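# Unfold a pallet collar and stack it squarely

## Task

Unfold the collapsed pallet collar, then set it squarely and fully seated on the collar already sitting on the pallet.

## Robot and tools

Robots: four Kinova Gen3 arms, arm1 to arm4, each with seven joints and a five-fingered right hand. Foot (base_link) poses in the scene frame, metres, quaternion wxyz: arm1 x=-0.440 y=-0.870 z=+0.753 (+0.728, -0.001, -0.002, +0.685); arm2 x=+0.232 y=-0.880 z=+0.787 (+0.676, +0.000, -0.004, +0.737); arm3 x=+1.000 y=-0.059 z=+0.788 (+0.108, +0.004, -0.002, -0.994); arm4 x=-0.901 y=-0.149 z=+0.828 (+0.992, -0.001, -0.002, -0.123). Each foot faces its own +x. Reach is about 1.06 m from the joint 1 axis.

Frames: one scene frame, metres, origin on the floor, +z up. The printed hand pose is the hand point, 0.045 m in front of the palm; its +z runs along straight fingers, +y points out of the palm, +x runs across the palm away from the thumb. Straight fingers extend 0.06 to 0.07 m past the point. A wrist bracket on the little-finger side can strike things. The wrist camera sits on that side too. Printed positions get less accurate at long reach. hand_target is where the hand would be at the joint targets currently held.

move: one action for any subset of arms. Arguments arm1, arm2, arm3, arm4 are separate objects, one per arm, plus cameras. Inside an arm object:
- joints: absolute targets keyed by name. joint1_rad to joint7_rad in radians (limits: joints 1, 3, 5, 7 within ±6.283; joint2 ±2.249; joint4 ±2.579; joint6 ±2.099). Joint 1 positive turns clockwise seen from above; joint 2 positive tips forward; joint 7 positive rolls counter-clockwise seen from behind the hand. Hand keys hand_little, hand_ring, hand_middle, hand_index, hand_thumb_bend, hand_thumb_turn run -1 (closed; for thumb_turn, in front of the palm) to +1 (open/straight; thumb beside palm). hand_force_limit (-1 to 1, about 0 to 10 N at the fingertip, 15 N for thumb motors) and hand_speed (-0.96 to 1; full speed from +0.48) are settings, not motions.
- target: an absolute hand pose [x, y, z, qw, qx, qy, qz] in the scene frame; the hand travels a straight line toward it from hand_target. With target, joints may carry only the hand_ keys, otherwise the call is refused.
- speed: top hand speed for target, 0.002 to 0.5 m/s, default 0.25; rotation up to twice that in rad/s.
- min_time_s: 0.1 to 8 s, the least duration of this arm's joint motions.
All motions begin together; hand paths of one action finish together and stop after 10 s; no action exceeds 15 s. Hands lag, drift and can overshoot speed, especially with a nearly straight arm. Paths do not avoid obstacles or other arms. Omitted arms or joints may keep pushing toward old targets. cameras: names from arm1_cam_wrist, arm2_cam_wrist, arm3_cam_wrist, arm4_cam_wrist, cam_high, cam_low, or all; [] for none. A move with no arm parts returns full state and all images.

wait: seconds (0 to 10) and optional cameras; commands nothing new. zoom_image: camera and region [x0, y0, x1, y1] in pixels from the top-left, at most 504 by 504, on the latest image of that camera. show_instructions: shows the reference image (hand diagram). finished_scene: optional scene=1; ends the scene permanently, so the collar must stay seated without help.

Results: the move line lists arms that got motion; as last shown marks an uncommanded arm whose statuses read not commanded. Statuses: done (hand within 1 cm and 2 degrees, joints within their tolerance), off_target (resting short, maybe still pushing), time_out (joint gives up and holds), not_followed, joint command not followed or pose unreachable (a safety check withheld the arm; gripper targets still run). hand_stopped_by gives six words for little, ring, middle, index, thumb_bend, thumb_turn: moving, target, force, stalled, fault. The *_load_n values are fingertip forces in N, positive when pushed open; a lost grip shows as loads near 0. Joint torques, flange force (no reading near singular poses), and Joint velocities (rad/s; within noise means still) are also given. MOTOR HOT warns of heating.

Gripping: a finger motor only starts when its target changes by at least 0.002; it stops at the target or when load reaches hand_force_limit, then locks. To grip harder raise hand_force_limit and send a more closed target; to release send a more open one. For gentle grips use hand_speed -0.94 or slower. Start values: force limit 0, speed -0.8. Thumb turned fully in front wraps objects 0.035 to 0.065 m thick; handles down to about 0.025 m.

Order: look with cameras, plan which arms grab which collar boards, unfold the collar, lift it, lower it squarely over the lower collar, release, confirm with images, then finish.

Avoid: any hard press between two robots (ends the scene), including closing a hand on another arm's fingers; knocking items off the work area or to the floor; dropping or releasing moving parts; hard hits on fixed or heavy items; torque faults (over limit torque 104.5 N m joints 1 to 4, 51.3 N m joints 5 to 7, or straying over 5 degrees from the plan, stops the arm 10 s); overheating from long stretched holds. The Gen3 keeps pushing after contact until commanded away. A refused call or a stop cancels later move, wait and finished_scene calls in the same reply. Loose objects may occasionally get nudged. The scene keeps running while you think, holding the last command.

Each tool is called after "Call:" as a command line: name --argument value for each argument, lists and objects as JSON in quotes; but a table of rows of numbers goes row by row, as --pt "numbers of a row", without its own name.

Reference images:

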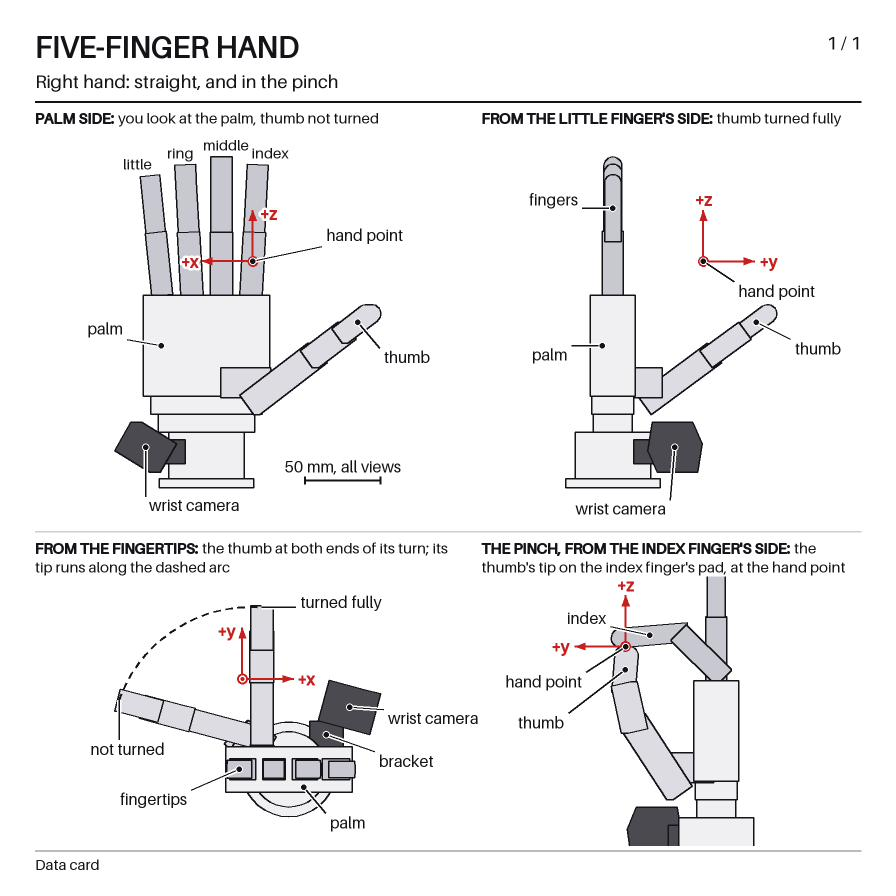

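## Session

Call:
move

Scene clock: 0.00 s.
Joint torques (N m): no reading
Motor temperatures (°C): arm1=[24 27 21 26 31 31 28] | arm2=[29 26 25 29 38 33 39] | arm3=[24 28 25 24 35 30 34] | arm4=[26 26 24 25 34 32 37]
Flange force (N): no reading
Joint velocities: within noise
arm1.joint_positions: joint1_rad=-0.305 joint2_rad=-0.416 joint3_rad=-0.078 joint4_rad=+1.494 joint5_rad=-0.078 joint6_rad=+1.973 joint7_rad=-1.682 hand_little=+1.000 hand_ring=+1.000 hand_middle=+1.000 hand_index=+1.000 hand_thumb_turn=+1.000 hand_thumb_bend=+1.000 hand_force_limit=+0.000 hand_speed=-0.800
arm1.joint_status: not commanded
arm1.hand_stopped_by: target,target,target,target,target,target
arm1.little_load_n: 0.0
arm1.ring_load_n: 0.0
arm1.middle_load_n: 0.0
arm1.index_load_n: 0.0
arm1.thumb_bend_load_n: 0.0
arm1.thumb_turn_load_n: 0.0
arm1.hand: x=-0.5550 y=-0.7289 z=+1.2556 quat_wxyz=(-0.009, +0.786, -0.617, -0.046) (m; scene frame)
arm1.hand_target: x=-0.5550 y=-0.7289 z=+1.2556 quat_wxyz=(-0.009, +0.786, -0.617, -0.046) (m; scene frame)
arm1.hand_status: not commanded
arm2.joint_positions: joint1_rad=-0.152 joint2_rad=-0.325 joint3_rad=-0.047 joint4_rad=+1.468 joint5_rad=-0.060 joint6_rad=+1.969 joint7_rad=-2.018 hand_little=+1.000 hand_ring=+1.000 hand_middle=+1.000 hand_index=+1.000 hand_thumb_turn=+1.000 hand_thumb_bend=+1.000 hand_force_limit=+0.000 hand_speed=-0.800
arm2.joint_status: not commanded
arm2.hand_stopped_by: target,target,target,target,target,target
arm2.little_load_n: 0.0
arm2.ring_load_n: 0.0
arm2.middle_load_n: 0.0
arm2.index_load_n: 0.0
arm2.thumb_bend_load_n: 0.0
arm2.thumb_turn_load_n: 0.0
arm2.hand: x=+0.1333 y=-0.6892 z=+1.2836 quat_wxyz=(+0.009, +0.656, -0.754, -0.022) (m; scene frame)
arm2.hand_target: x=+0.1333 y=-0.6892 z=+1.2836 quat_wxyz=(+0.009, +0.656, -0.754, -0.022) (m; scene frame)
arm2.hand_status: not commanded
arm3.joint_positions: joint1_rad=-0.364 joint2_rad=-0.453 joint3_rad=-0.047 joint4_rad=+1.497 joint5_rad=-0.078 joint6_rad=+2.067 joint7_rad=-1.934 hand_little=+1.000 hand_ring=+1.000 hand_middle=+1.000 hand_index=+1.000 hand_thumb_turn=+1.000 hand_thumb_bend=+1.000 hand_force_limit=+0.000 hand_speed=-0.800
arm3.joint_status: not commanded
arm3.hand_stopped_by: target,target,target,target,target,target
arm3.little_load_n: 0.0
arm3.ring_load_n: 0.0
arm3.middle_load_n: 0.0
arm3.index_load_n: 0.0
arm3.thumb_bend_load_n: 0.0
arm3.thumb_turn_load_n: 0.0
arm3.hand: x=+0.9062 y=-0.1811 z=+1.2913 quat_wxyz=(-0.030, -0.989, -0.148, -0.001) (m; scene frame)
arm3.hand_target: x=+0.9062 y=-0.1811 z=+1.2913 quat_wxyz=(-0.030, -0.989, -0.148, -0.001) (m; scene frame)
arm3.hand_status: not commanded
arm4.joint_positions: joint1_rad=-0.447 joint2_rad=-0.420 joint3_rad=-0.077 joint4_rad=+1.464 joint5_rad=-0.045 joint6_rad=+1.972 joint7_rad=-2.054 hand_little=+1.000 hand_ring=+1.000 hand_middle=+1.000 hand_index=+1.000 hand_thumb_turn=+1.000 hand_thumb_bend=+1.000 hand_force_limit=+0.000 hand_speed=-0.800
arm4.joint_status: not commanded
arm4.hand_stopped_by: target,target,target,target,target,target
arm4.little_load_n: 0.0
arm4.ring_load_n: 0.0
arm4.middle_load_n: 0.0
arm4.index_load_n: 0.0
arm4.thumb_bend_load_n: 0.0
arm4.thumb_turn_load_n: 0.0
arm4.hand: x=-0.7253 y=-0.0607 z=+1.3433 quat_wxyz=(-0.058, -0.094, -0.994, -0.026) (m; scene frame)
arm4.hand_target: x=-0.7253 y=-0.0607 z=+1.3433 quat_wxyz=(-0.058, -0.094, -0.994, -0.026) (m; scene frame)
arm4.hand_status: not commanded
pictures: arm1_cam_wrist, arm2_cam_wrist, arm3_cam_wrist, arm4_cam_wrist, cam_high, cam_low

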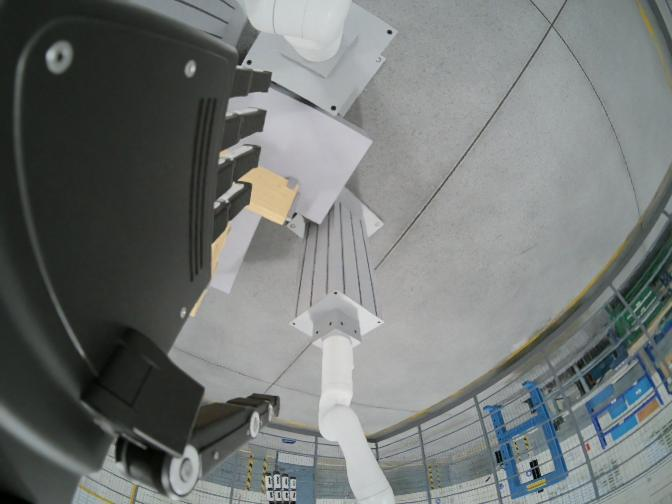

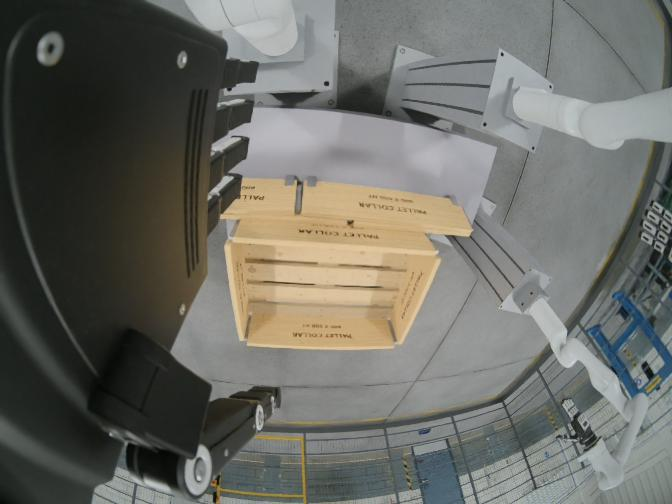

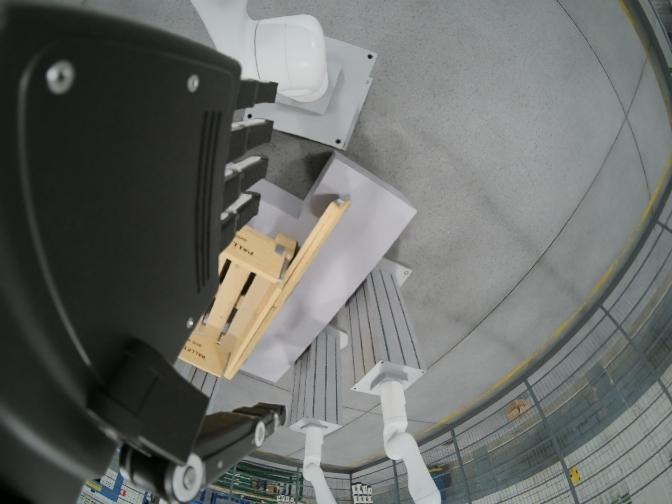

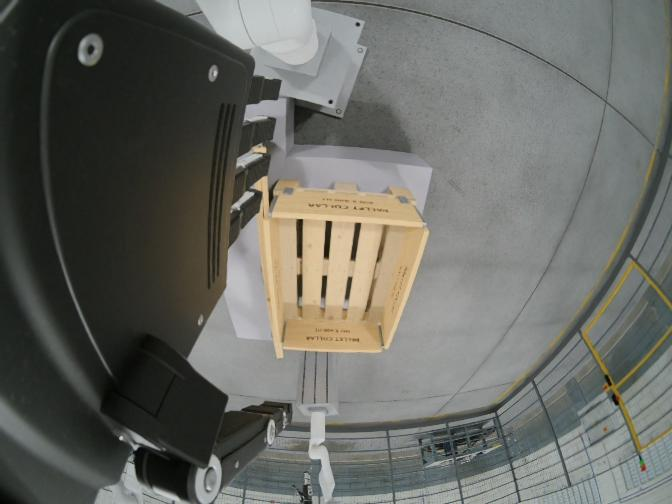

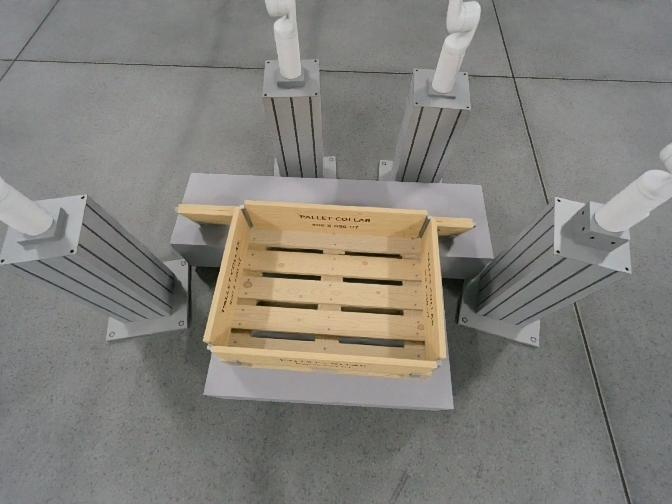

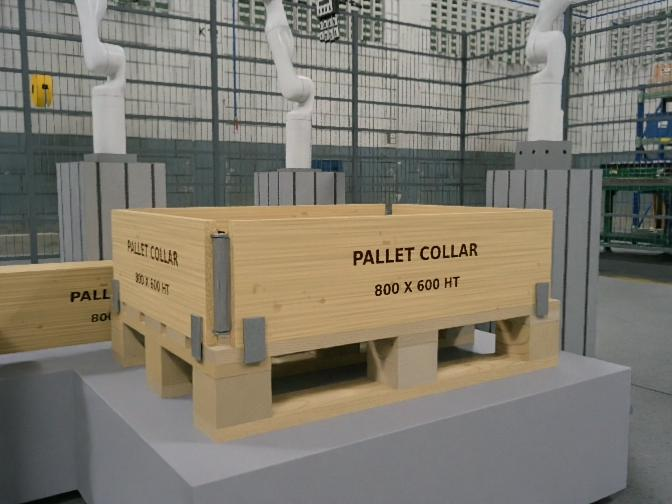

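Call:
zoom_image --camera "cam_high" --region '[160, 160, 500, 410]'

Call:
zoom_image --camera "arm2_cam_wrist" --region '[200, 150, 500, 370]'

Call:
zoom_image --camera "arm4_cam_wrist" --region '[240, 130, 460, 370]'

Call:
zoom_image --camera "arm3_cam_wrist" --region '[160, 170, 380, 390]'

Call:
zoom_image --camera "cam_low" --region '[0, 190, 300, 450]'

Call:
zoom_image --camera "arm1_cam_wrist" --region '[180, 80, 400, 320]'

Scaled by 1.482.

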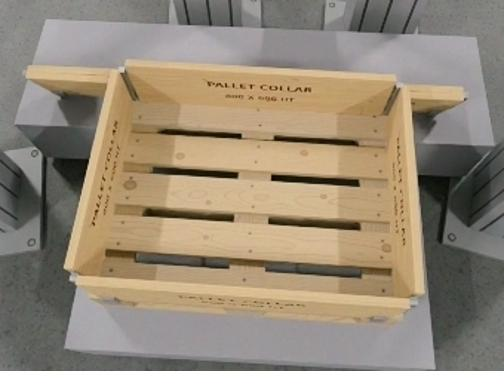

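Scaled by 1.680 from the camera's image (finer frame: 960x720).

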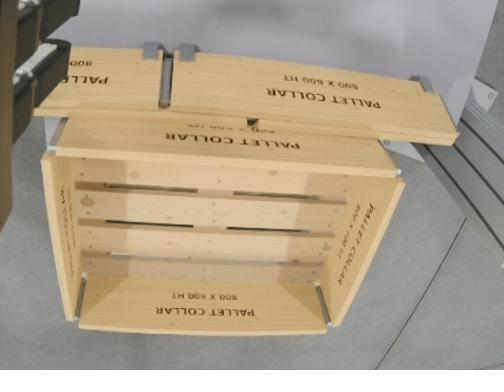

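Scaled by 2.100 from the camera's image (finer frame: 960x720).

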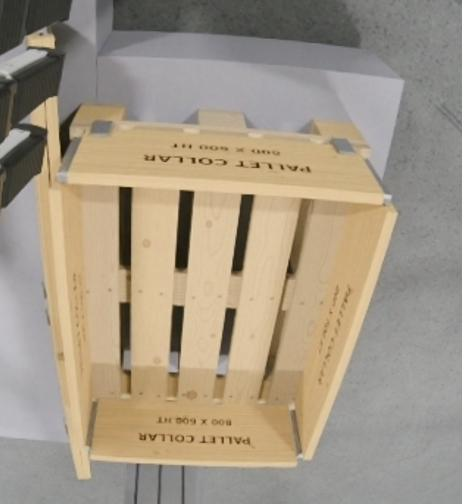

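Scaled by 2.291 from the camera's image (finer frame: 960x720).

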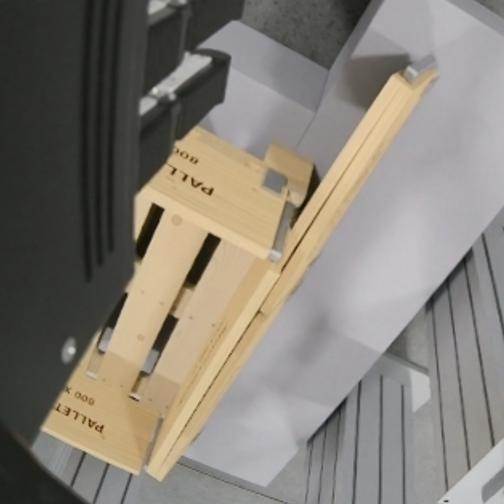

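Scaled by 1.680.

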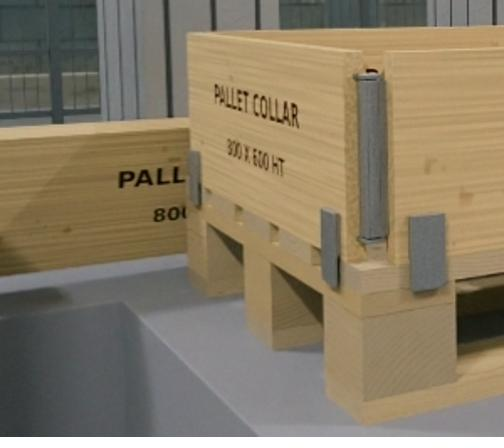

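Scaled by 2.100 from the camera's image (finer frame: 960x720).

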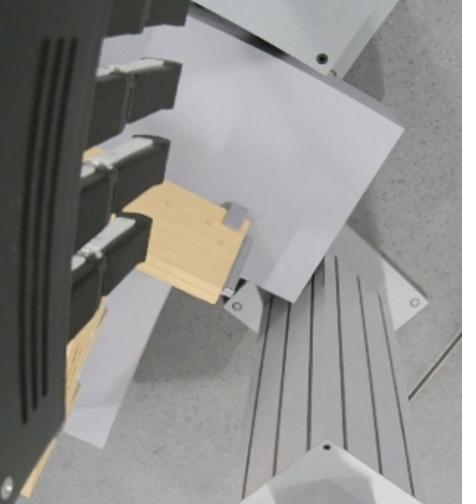

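Call:
zoom_image --camera "arm2_cam_wrist" --region '[180, 0, 340, 120]'

Call:
zoom_image --camera "arm2_cam_wrist" --region '[440, 40, 600, 160]'

Call:
zoom_image --camera "arm2_cam_wrist" --region '[480, 250, 600, 340]'

Scaled by 3.150 from the camera's image (finer frame: 960x720).

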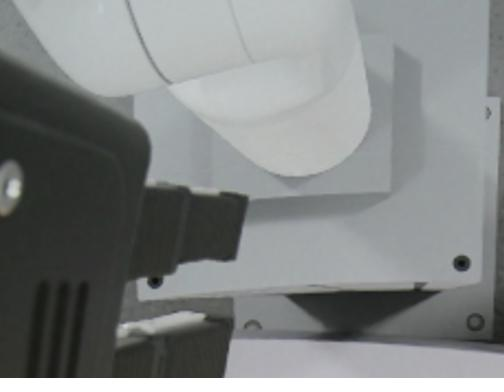

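Scaled by 3.150 from the camera's image (finer frame: 960x720).

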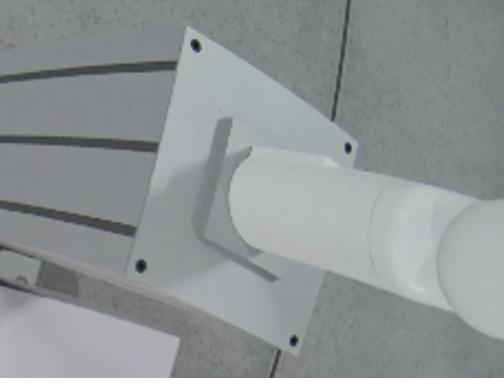

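Scaled by 4.200 from the camera's image (finer frame: 960x720).

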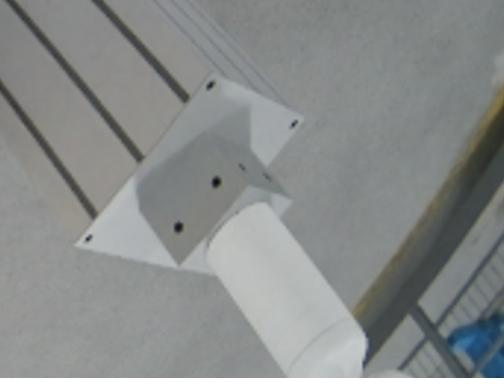

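Call:
move --arm1 '{"target": [-0.45, -0.33, 0.80, 0, 1, 0, 0], "speed": 0.25}' --arm2 '{"target": [0.02, -0.33, 0.80, 0, 1, 0, 0], "speed": 0.25}' --arm3 '{"target": [0.60, -0.30, 0.85, 0, 1, 0, 0], "speed": 0.25}' --cameras '["all"]'

Scene clock: 258.43 s.
Joint torques (N m): arm1=[0.34 -23.49 -0.58 -7.11 -0.29 -0.04 0.23] | arm2=[-1.28 -22.43 -0.28 -6.55 -0.13 0.2 0.08] | arm3=[-0.56 -12.84 -1.08 -5.52 -0.04 0.13 0.48] | arm4=[-0.42 0.41 -1.38 -6.9 0.03 -0.52 0.22]
Motor temperatures (°C): arm1=[24 27 21 26 30 31 28] | arm2=[29 26 25 29 37 33 39] | arm3=[24 28 25 25 35 30 34] | arm4=[26 26 24 25 34 32 37]
Flange force (N): arm1=[-0.7 -1.9 1.6] | arm2=[2.5 0.5 -1.5] | arm3=[5.6 -2.7 -3.7] | arm4=[-2.2 -3.4 -2.8]
move: arm1 done; arm2 done; arm3 done
Joint velocities: within noise
arm1.joint_positions: joint1_rad=-0.130 joint2_rad=+0.930 joint3_rad=+0.136 joint4_rad=+1.219 joint5_rad=-0.135 joint6_rad=+1.003 joint7_rad=+0.085 hand_little=+1.000 hand_ring=+1.000 hand_middle=+1.000 hand_index=+1.000 hand_thumb_turn=+1.000 hand_thumb_bend=+1.000 hand_force_limit=+0.000 hand_speed=-0.800
arm1.joint_status: not commanded
arm1.hand_stopped_by: target,target,target,target,target,target
arm1.little_load_n: 0.0
arm1.ring_load_n: 0.0
arm1.middle_load_n: 0.0
arm1.index_load_n: 0.0
arm1.thumb_bend_load_n: 0.0
arm1.thumb_turn_load_n: 0.0
arm1.hand: x=-0.4500 y=-0.3300 z=+0.8000 quat_wxyz=(+0.000, +1.000, +0.000, +0.000)
arm1.hand_target: x=-0.4500 y=-0.3300 z=+0.8000 quat_wxyz=(+0.000, +1.000, +0.000, +0.000)
arm1.hand_status: done (0.000 m and 0.0 deg from the pose sent, 0.615 m and 76.4 deg at the start)
arm2.joint_positions: joint1_rad=-0.193 joint2_rad=+1.060 joint3_rad=-0.105 joint4_rad=+1.041 joint5_rad=+0.098 joint6_rad=+1.050 joint7_rad=-0.380 hand_little=+1.000 hand_ring=+1.000 hand_middle=+1.000 hand_index=+1.000 hand_thumb_turn=+1.000 hand_thumb_bend=+1.000 hand_force_limit=+0.000 hand_speed=-0.800
arm2.joint_status: not commanded
arm2.hand_stopped_by: target,target,target,target,target,target
arm2.little_load_n: 0.0
arm2.ring_load_n: 0.0
arm2.middle_load_n: 0.0
arm2.index_load_n: 0.0
arm2.thumb_bend_load_n: 0.0
arm2.thumb_turn_load_n: 0.0
arm2.hand: x=+0.0200 y=-0.3300 z=+0.8000 quat_wxyz=(+0.000, +1.000, +0.000, +0.000)
arm2.hand_target: x=+0.0200 y=-0.3300 z=+0.8000 quat_wxyz=(+0.000, +1.000, +0.000, +0.000)
arm2.hand_status: done (0.000 m and 0.0 deg from the pose sent, 0.613 m and 98.0 deg at the start)
arm3.joint_positions: joint1_rad=-0.325 joint2_rad=+0.561 joint3_rad=+0.024 joint4_rad=+1.956 joint5_rad=-0.010 joint6_rad=+0.620 joint7_rad=-2.083 hand_little=+1.000 hand_ring=+1.000 hand_middle=+1.000 hand_index=+1.000 hand_thumb_turn=+1.000 hand_thumb_bend=+1.000 hand_force_limit=+0.000 hand_speed=-0.800
arm3.joint_status: not commanded
arm3.hand_stopped_by: target,target,target,target,target,target
arm3.little_load_n: 0.0
arm3.ring_load_n: 0.0
arm3.middle_load_n: 0.0
arm3.index_load_n: 0.0
arm3.thumb_bend_load_n: -0.5
arm3.thumb_turn_load_n: 0.0
arm3.hand: x=+0.6000 y=-0.3000 z=+0.8500 quat_wxyz=(+0.000, -1.000, +0.000, +0.000)
arm3.hand_target: x=+0.6000 y=-0.3000 z=+0.8500 quat_wxyz=(+0.000, -1.000, +0.000, +0.000)
arm3.hand_status: done (0.000 m and 0.0 deg from the pose sent, 0.550 m and 17.4 deg at the start)
arm4: as last shown
pictures: arm1_cam_wrist, arm2_cam_wrist, arm3_cam_wrist, arm4_cam_wrist, cam_high, cam_low

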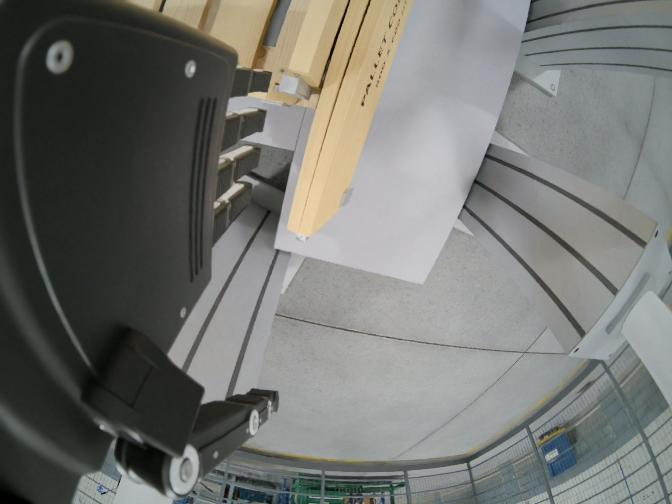

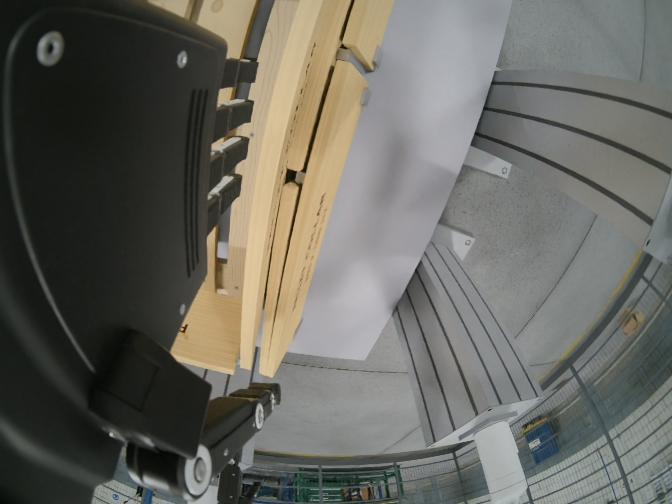

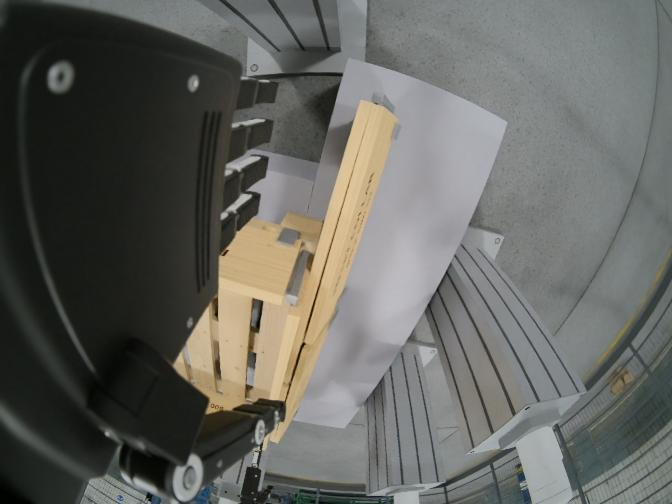

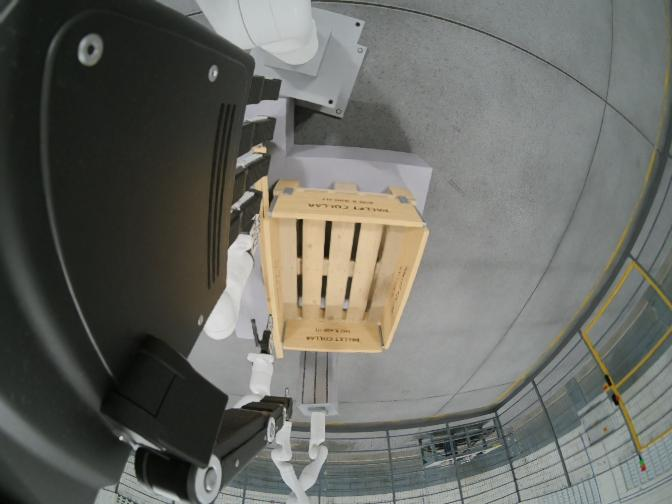

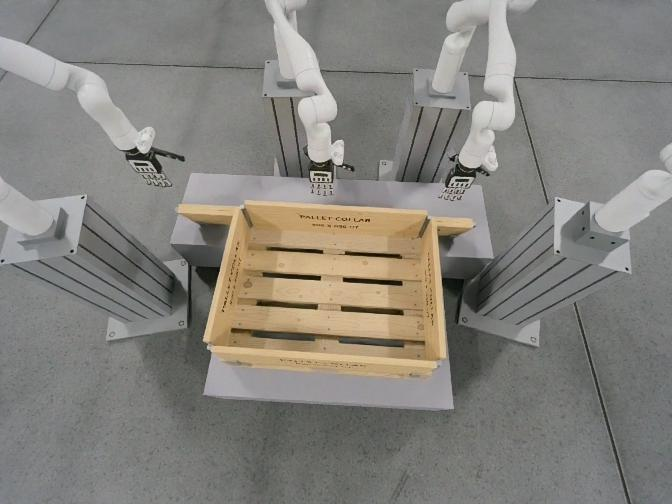

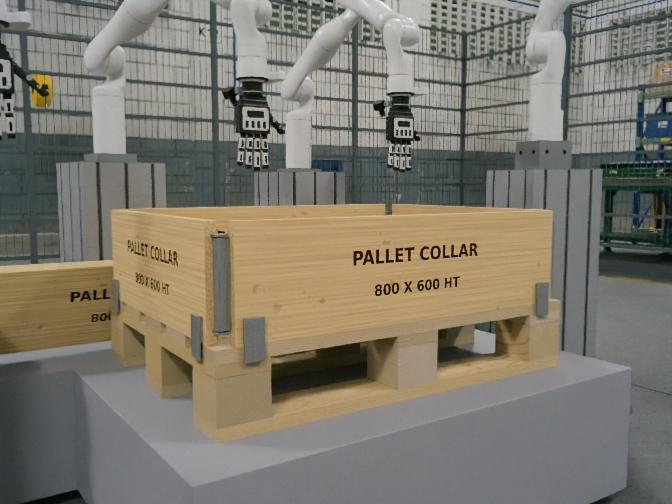

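Call:
zoom_image --camera "arm2_cam_wrist" --region '[220, 130, 380, 290]'

Call:
zoom_image --camera "arm2_cam_wrist" --region '[260, 0, 420, 140]'

Call:
zoom_image --camera "arm1_cam_wrist" --region '[260, 0, 460, 260]'

Call:
zoom_image --camera "arm3_cam_wrist" --region '[260, 70, 420, 270]'

Call:
zoom_image --camera "arm3_cam_wrist" --region '[240, 270, 380, 440]'

Scaled by 3.150 from the camera's image (finer frame: 960x720).

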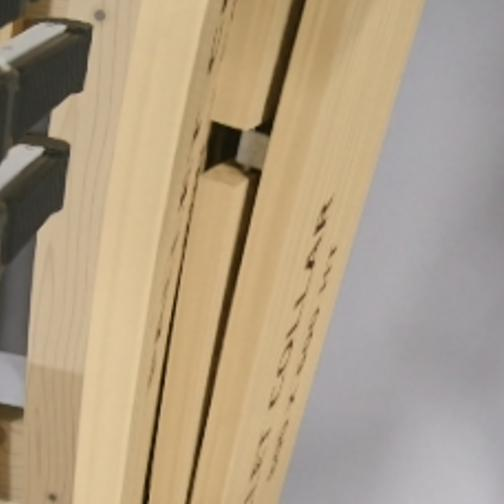

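Scaled by 3.150 from the camera's image (finer frame: 960x720).

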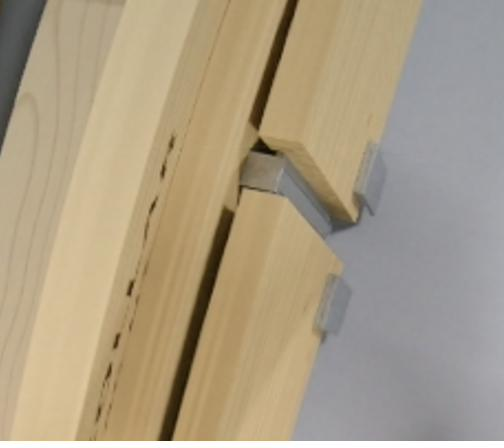

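Scaled by 1.938 from the camera's image (finer frame: 960x720).

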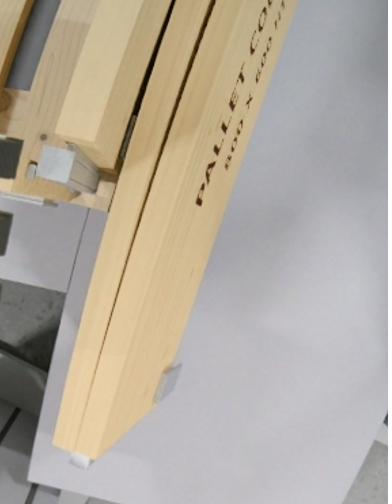

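Scaled by 2.520 from the camera's image (finer frame: 960x720).

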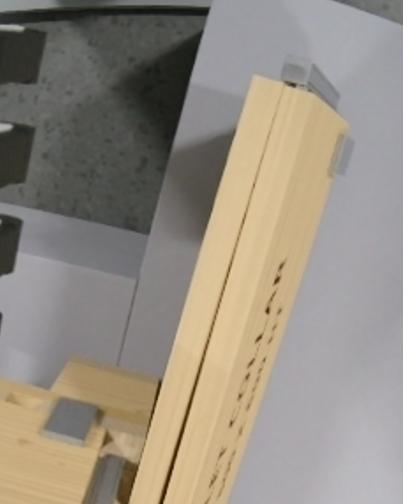

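Scaled by 2.965 from the camera's image (finer frame: 960x720).

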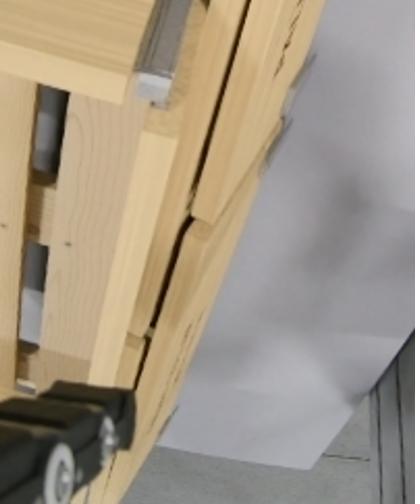

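Call:
move --arm2 '{"target": [0.15, -0.35, 0.74, 0, 1, 0, 0], "speed": 0.25}' --arm1 '{"target": [-0.56, -0.35, 0.70, 0, 1, 0, 0], "speed": 0.25}' --cameras '["arm1_cam_wrist", "arm2_cam_wrist", "cam_low"]'

Call:
zoom_image --camera "arm2_cam_wrist" --region '[240, 120, 400, 280]'

Call:
zoom_image --camera "arm2_cam_wrist" --region '[240, 280, 360, 380]'

Call:
zoom_image --camera "arm1_cam_wrist" --region '[240, 20, 440, 280]'

Scene clock: 343.50 s.
Joint torques (N m): arm1=[0.34 -23.75 -0.59 -5.86 -0.3 -0.1 0.16] | arm2=[-1.3 -21.43 -0.5 -5.31 -0.03 0.28 0.12] | arm3=[-0.55 -12.85 -1.11 -5.51 -0.04 0.12 0.48] | arm4=[-0.44 0.45 -1.33 -6.87 0.02 -0.51 0.23]
Motor temperatures (°C): arm1=[24 28 21 26 30 31 28] | arm2=[29 27 25 29 37 33 39] | arm3=[24 28 25 25 35 30 34] | arm4=[26 26 24 25 34 32 37]
Flange force (N): arm1=[-1.1 -2.2 1.8] | arm2=[2.4 0.0 -1.4] | arm3=[5.5 -2.7 -3.7] | arm4=[-2.1 -3.2 -2.9]
move: arm1 done; arm2 done
Joint velocities: within noise
arm1.joint_positions: joint1_rad=-0.316 joint2_rad=+1.060 joint3_rad=+0.123 joint4_rad=+1.311 joint5_rad=-0.160 joint6_rad=+0.782 joint7_rad=-0.081 hand_little=+1.000 hand_ring=+1.000 hand_middle=+1.000 hand_index=+1.000 hand_thumb_turn=+1.000 hand_thumb_bend=+1.000 hand_force_limit=+0.000 hand_speed=-0.800
arm1.joint_status: not commanded
arm1.hand_stopped_by: target,target,target,target,target,target
arm1.little_load_n: 0.0
arm1.ring_load_n: 0.0
arm1.middle_load_n: 0.0
arm1.index_load_n: 0.0
arm1.thumb_bend_load_n: 0.0
arm1.thumb_turn_load_n: 0.0
arm1.hand: x=-0.5600 y=-0.3500 z=+0.7000 quat_wxyz=(+0.000, +1.000, +0.000, +0.000)
arm1.hand_target: x=-0.5600 y=-0.3500 z=+0.7000 quat_wxyz=(+0.000, +1.000, +0.000, +0.000)
arm1.hand_status: done (0.000 m and 0.0 deg from the pose sent, 0.150 m and 0.0 deg at the start)
arm2.joint_positions: joint1_rad=+0.017 joint2_rad=+1.064 joint3_rad=-0.111 joint4_rad=+1.273 joint5_rad=+0.126 joint6_rad=+0.816 joint7_rad=-0.211 hand_little=+1.000 hand_ring=+1.000 hand_middle=+1.000 hand_index=+1.000 hand_thumb_turn=+1.000 hand_thumb_bend=+1.000 hand_force_limit=+0.000 hand_speed=-0.800
arm2.joint_status: not commanded
arm2.hand_stopped_by: target,target,target,target,target,target
arm2.little_load_n: 0.0
arm2.ring_load_n: 0.0
arm2.middle_load_n: 0.0
arm2.index_load_n: 0.0
arm2.thumb_bend_load_n: 0.0
arm2.thumb_turn_load_n: 0.0
arm2.hand: x=+0.1500 y=-0.3500 z=+0.7400 quat_wxyz=(+0.000, +1.000, +0.000, +0.000)
arm2.hand_target: x=+0.1500 y=-0.3500 z=+0.7400 quat_wxyz=(+0.000, +1.000, +0.000, +0.000)
arm2.hand_status: done (0.000 m and 0.0 deg from the pose sent, 0.145 m and 0.0 deg at the start)
arm3, arm4: as last shown
arm3.thumb_bend_load_n: 0.0

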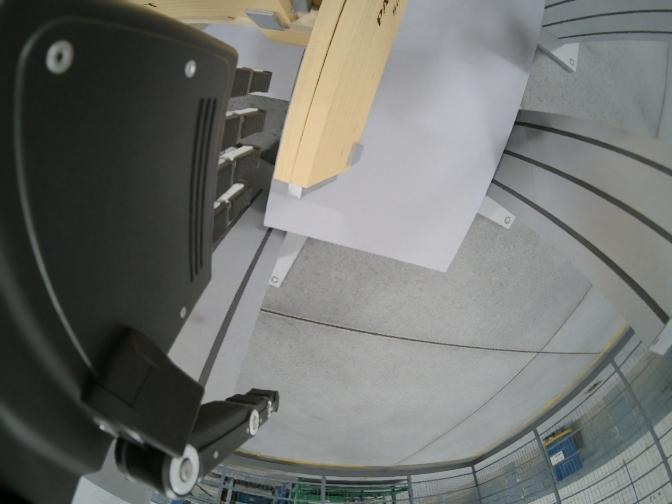

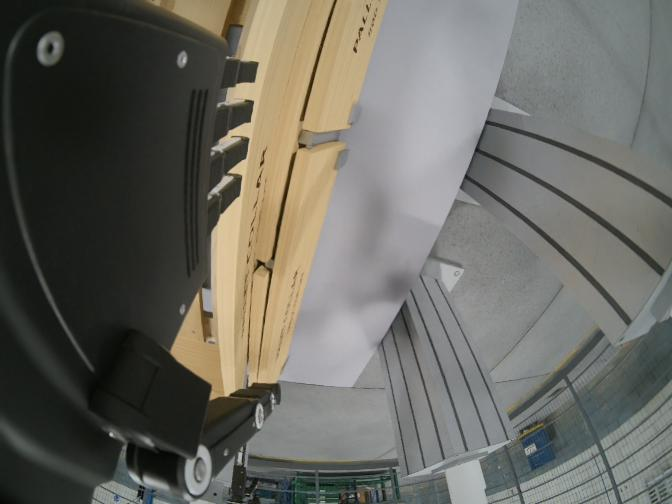

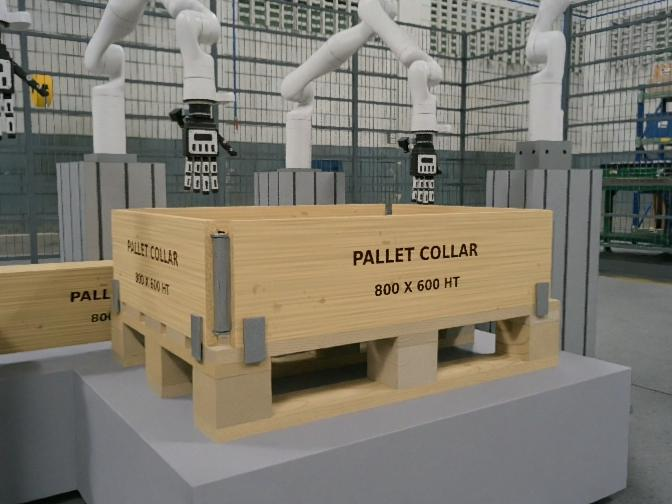

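Scaled by 3.150 from the camera's image (finer frame: 960x720).

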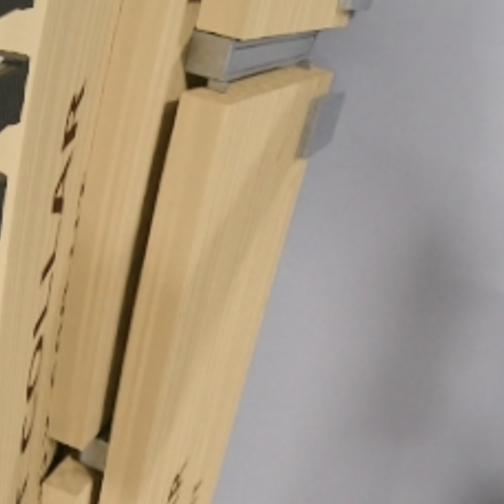

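Scaled by 4.200 from the camera's image (finer frame: 960x720).

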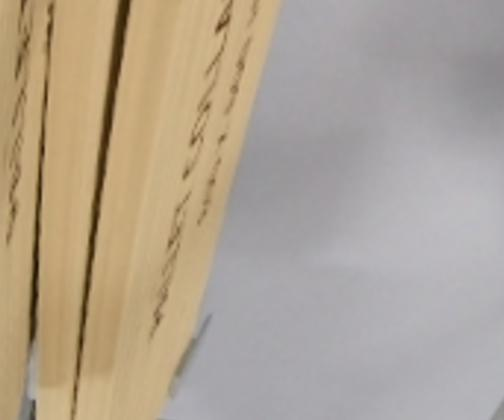

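Scaled by 1.938 from the camera's image (finer frame: 960x720).

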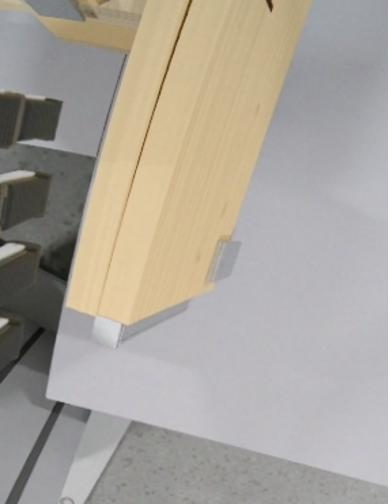

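Call:
move --arm2 '{"target": [0.07, -0.37, 0.62, 0, 0.99966, -0.0262, 0], "speed": 0.15}' --cameras '["arm2_cam_wrist", "arm3_cam_wrist", "cam_low"]'

Call:
zoom_image --camera "arm2_cam_wrist" --region '[180, 20, 400, 240]'

Scene clock: 398.97 s.
Joint torques (N m): arm1=[0.27 -23.81 -0.53 -5.97 -0.29 -0.08 0.25] | arm2=[-1.25 -21.73 -0.14 -4.11 -0.08 0.31 0.13] | arm3=[-0.56 -12.85 -1.04 -5.51 -0.04 0.14 0.51] | arm4=[-0.43 0.46 -1.32 -6.92 0.04 -0.58 0.21]
Motor temperatures (°C): arm1=[24 28 21 26 30 31 28] | arm2=[29 27 25 29 37 33 39] | arm3=[23 28 25 25 35 30 34] | arm4=[26 26 24 25 33 32 37]
Flange force (N): arm1=[-1.1 -1.8 2.0] | arm2=[2.3 -0.7 -1.6] | arm3=[5.6 -2.6 -3.6] | arm4=[-2.0 -3.3 -2.9]
move: arm2 done
Joint velocities: within noise
arm1, arm3, arm4: as last shown
arm2.joint_positions: joint1_rad=-0.138 joint2_rad=+1.272 joint3_rad=-0.074 joint4_rad=+1.254 joint5_rad=+0.111 joint6_rad=+0.624 joint7_rad=-0.389 hand_little=+1.000 hand_ring=+1.000 hand_middle=+1.000 hand_index=+1.000 hand_thumb_turn=+1.000 hand_thumb_bend=+1.000 hand_force_limit=+0.000 hand_speed=-0.800
arm2.joint_status: not commanded
arm2.hand_stopped_by: target,target,target,target,target,target
arm2.little_load_n: 0.0
arm2.ring_load_n: 0.0
arm2.middle_load_n: 0.0
arm2.index_load_n: 0.0
arm2.thumb_bend_load_n: 0.0
arm2.thumb_turn_load_n: 0.0
arm2.hand: x=+0.0700 y=-0.3700 z=+0.6200 quat_wxyz=(+0.000, +1.000, -0.026, +0.000)
arm2.hand_target: x=+0.0700 y=-0.3700 z=+0.6200 quat_wxyz=(+0.000, +1.000, -0.026, +0.000)
arm2.hand_status: done (0.000 m and 0.0 deg from the pose sent, 0.146 m and 3.0 deg at the start)
arm3.middle_load_n: -0.5
arm3.thumb_bend_load_n: -0.5

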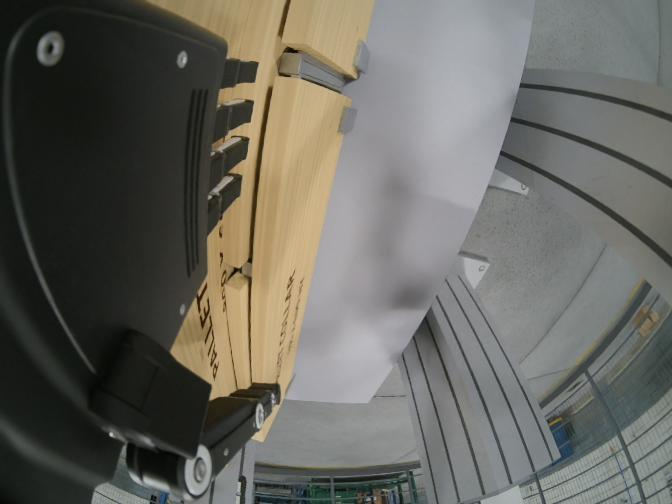

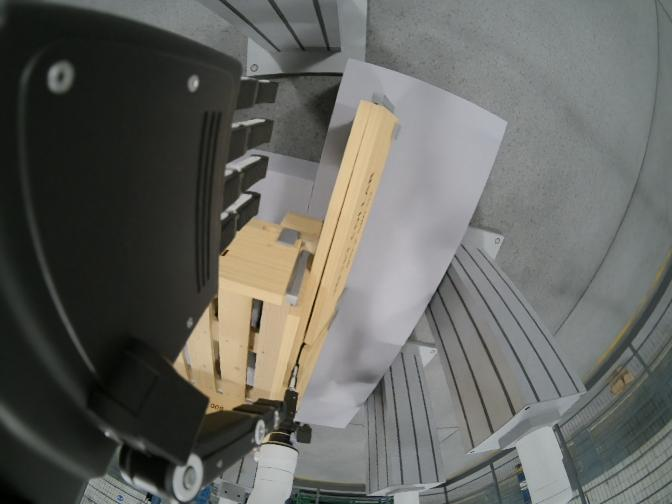

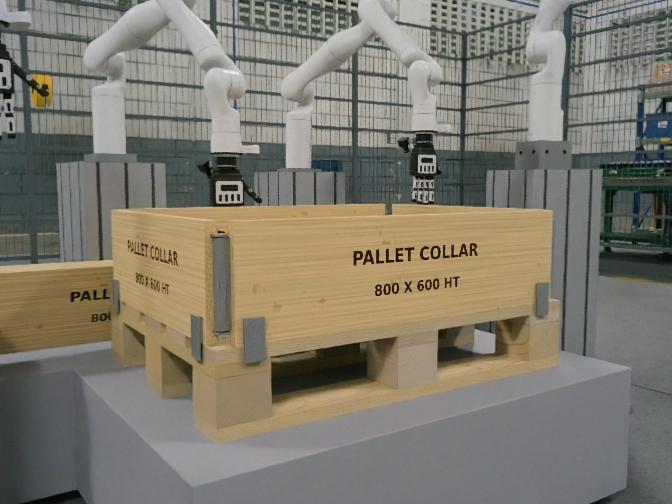

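Scaled by 2.291 from the camera's image (finer frame: 960x720).

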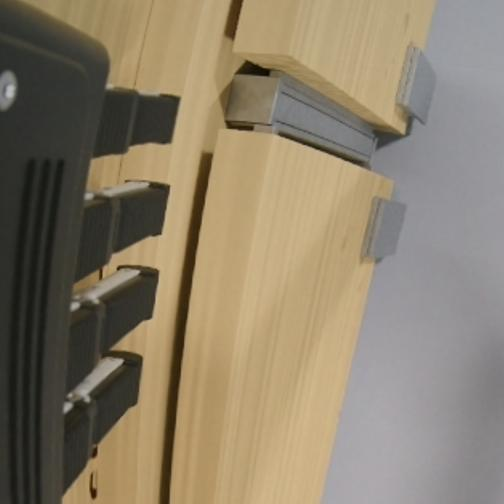

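Call:
zoom_image --camera "arm2_cam_wrist" --region '[200, 50, 300, 220]'

Scaled by 2.965 from the camera's image (finer frame: 960x720).

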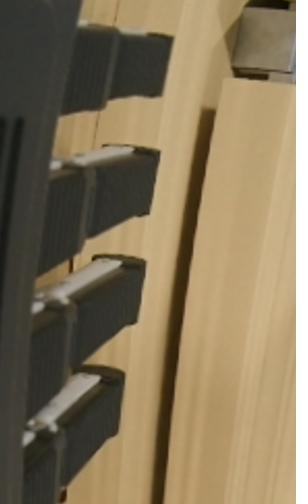

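Call:
move --arm2 '{"target": [0.07, -0.377, 0.608, 0, 1, 0, 0], "speed": 0.1}' --cameras '["arm2_cam_wrist"]'

Call:
zoom_image --camera "arm2_cam_wrist" --region '[200, 50, 300, 220]'

Scene clock: 441.50 s.
Joint torques (N m): arm1=[0.24 -23.74 -0.53 -5.87 -0.23 -0.03 0.27] | arm2=[-1.23 -21.69 -0.24 -3.96 -0.03 0.24 0.1] | arm3=[-0.59 -12.82 -1.09 -5.52 -0.04 0.13 0.5] | arm4=[-0.46 0.4 -1.39 -6.89 0.02 -0.56 0.25]
Motor temperatures (°C): arm1=[24 28 21 26 30 31 28] | arm2=[29 28 25 29 37 33 39] | arm3=[23 28 25 25 35 30 34] | arm4=[26 26 24 25 33 32 37]
Flange force (N): arm1=[-1.1 -2.0 1.9] | arm2=[2.3 -0.9 -1.6] | arm3=[5.6 -2.7 -3.7] | arm4=[-2.2 -3.3 -3.0]
move: arm2 done
Joint velocities: within noise
arm1, arm3, arm4: as last shown
arm1.middle_load_n: -0.5
arm1.index_load_n: -0.5
arm2.joint_positions: joint1_rad=-0.141 joint2_rad=+1.291 joint3_rad=-0.082 joint4_rad=+1.261 joint5_rad=+0.129 joint6_rad=+0.599 joint7_rad=-0.358 hand_little=+1.000 hand_ring=+1.000 hand_middle=+1.000 hand_index=+1.000 hand_thumb_turn=+1.000 hand_thumb_bend=+1.000 hand_force_limit=+0.000 hand_speed=-0.800
arm2.joint_status: not commanded
arm2.hand_stopped_by: target,target,target,target,target,target
arm2.little_load_n: 0.0
arm2.ring_load_n: 0.0
arm2.middle_load_n: 0.0
arm2.index_load_n: 0.0
arm2.thumb_bend_load_n: -0.5
arm2.thumb_turn_load_n: 0.0
arm2.hand: x=+0.0700 y=-0.3770 z=+0.6080 quat_wxyz=(+0.000, +1.000, +0.000, +0.000)
arm2.hand_target: x=+0.0700 y=-0.3770 z=+0.6080 quat_wxyz=(+0.000, +1.000, +0.000, +0.000)
arm2.hand_status: done (0.000 m and 0.0 deg from the pose sent, 0.014 m and 3.0 deg at the start)
arm3.middle_load_n: 0.0
arm3.thumb_bend_load_n: 0.0
arm4.little_load_n: 0.5

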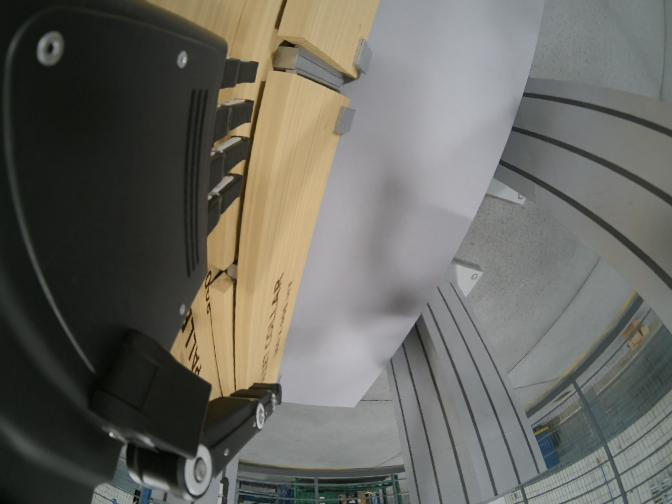

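Scaled by 2.965 from the camera's image (finer frame: 960x720).

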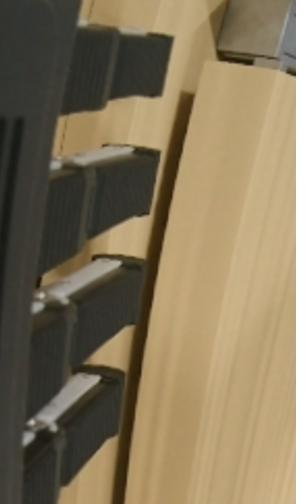

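Call:
move --arm1 '{"target": [-0.12, -0.296, 0.66, 0.3827, 0, 0.9239, 0], "speed": 0.25}' --arm2 '{"joints": {"hand_thumb_turn": -1, "hand_speed": 0}}' --cameras '["arm1_cam_wrist", "arm2_cam_wrist"]'

Scene clock: 479.87 s.
Joint torques (N m): arm1=[0.25 -22.85 1.06 -3.52 0.4 -1.6 0.21] | arm2=[-1.3 -21.73 -0.26 -3.96 -0.1 0.23 0.11] | arm3=[-0.58 -12.85 -1.13 -5.5 -0.03 0.13 0.5] | arm4=[-0.43 0.36 -1.35 -6.89 0.02 -0.5 0.24]
Motor temperatures (°C): arm1=[24 28 21 26 30 31 28] | arm2=[29 28 25 29 37 33 39] | arm3=[23 28 25 25 35 30 34] | arm4=[26 26 24 25 33 32 37]
Flange force (N): arm1=[1.8 -4.4 3.2] | arm2=[2.4 -1.0 -1.5] | arm3=[5.5 -2.7 -3.7] | arm4=[-2.3 -3.2 -2.9]
move: arm1 done; arm2 done
Joint velocities: within noise
arm1.joint_positions: joint1_rad=-0.025 joint2_rad=+1.287 joint3_rad=+0.092 joint4_rad=+1.486 joint5_rad=-1.930 joint6_rad=-0.749 joint7_rad=-1.017 hand_little=+1.000 hand_ring=+1.000 hand_middle=+1.000 hand_index=+1.000 hand_thumb_turn=+1.000 hand_thumb_bend=+1.000 hand_force_limit=+0.000 hand_speed=-0.800
arm1.joint_status: not commanded
arm1.hand_stopped_by: target,target,target,target,target,target
arm1.little_load_n: 0.0
arm1.ring_load_n: 0.0
arm1.middle_load_n: 0.0
arm1.index_load_n: 0.0
arm1.thumb_bend_load_n: 0.0
arm1.thumb_turn_load_n: -0.5
arm1.hand: x=-0.1200 y=-0.2960 z=+0.6600 quat_wxyz=(-0.383, +0.000, -0.924, +0.000)
arm1.hand_target: x=-0.1200 y=-0.2960 z=+0.6600 quat_wxyz=(-0.383, +0.000, -0.924, +0.000)
arm1.hand_status: done (0.000 m and 0.0 deg from the pose sent, 0.445 m and 180.0 deg at the start)
arm2.joint_positions: joint1_rad=-0.141 joint2_rad=+1.291 joint3_rad=-0.082 joint4_rad=+1.261 joint5_rad=+0.129 joint6_rad=+0.599 joint7_rad=-0.358 hand_little=+1.000 hand_ring=+1.000 hand_middle=+1.000 hand_index=+1.000 hand_thumb_turn=-1.000 hand_thumb_bend=+1.000 hand_force_limit=+0.000 hand_speed=+0.000
arm2.joint_status: all done
arm2.hand_stopped_by: target,target,target,target,target,target
arm2.little_load_n: 0.0
arm2.ring_load_n: 0.0
arm2.middle_load_n: 0.0
arm2.index_load_n: 0.0
arm2.thumb_bend_load_n: 0.0
arm2.thumb_turn_load_n: 0.0
arm2.hand: x=+0.0700 y=-0.3770 z=+0.6080 quat_wxyz=(+0.000, +1.000, +0.000, +0.000)
arm2.hand_target: x=+0.0700 y=-0.3770 z=+0.6080 quat_wxyz=(+0.000, +1.000, +0.000, +0.000)
arm2.hand_status: not commanded
arm3, arm4: as last shown
arm4.little_load_n: 0.0

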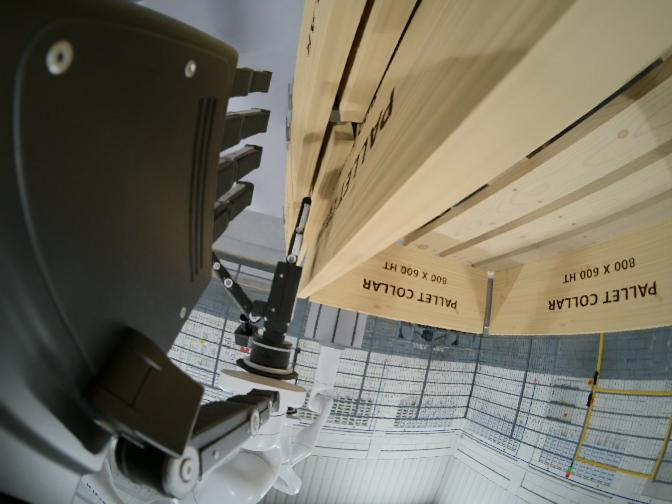

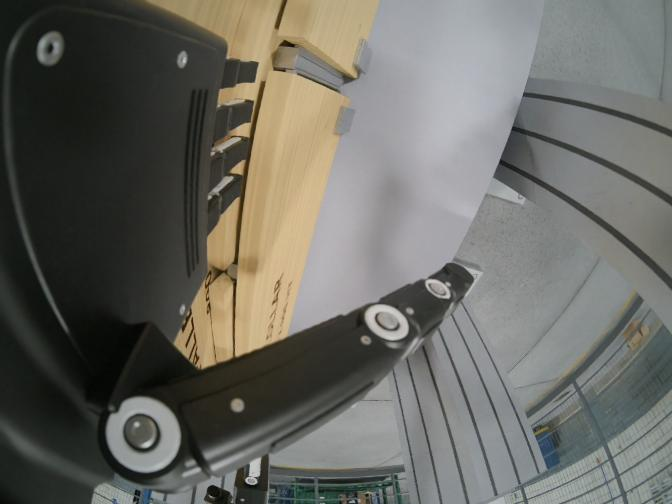

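Call:
zoom_image --camera "arm1_cam_wrist" --region '[230, 80, 430, 300]'

Call:
zoom_image --camera "arm1_cam_wrist" --region '[270, 180, 350, 280]'

Scaled by 2.291 from the camera's image (finer frame: 960x720).

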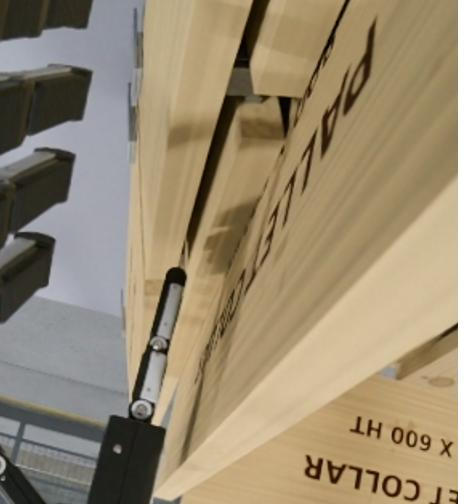

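Scaled by 5.040 from the camera's image (finer frame: 960x720).

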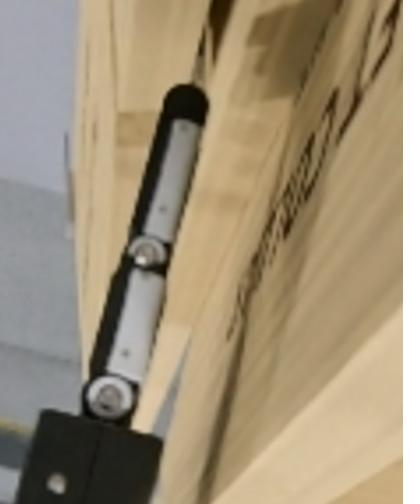

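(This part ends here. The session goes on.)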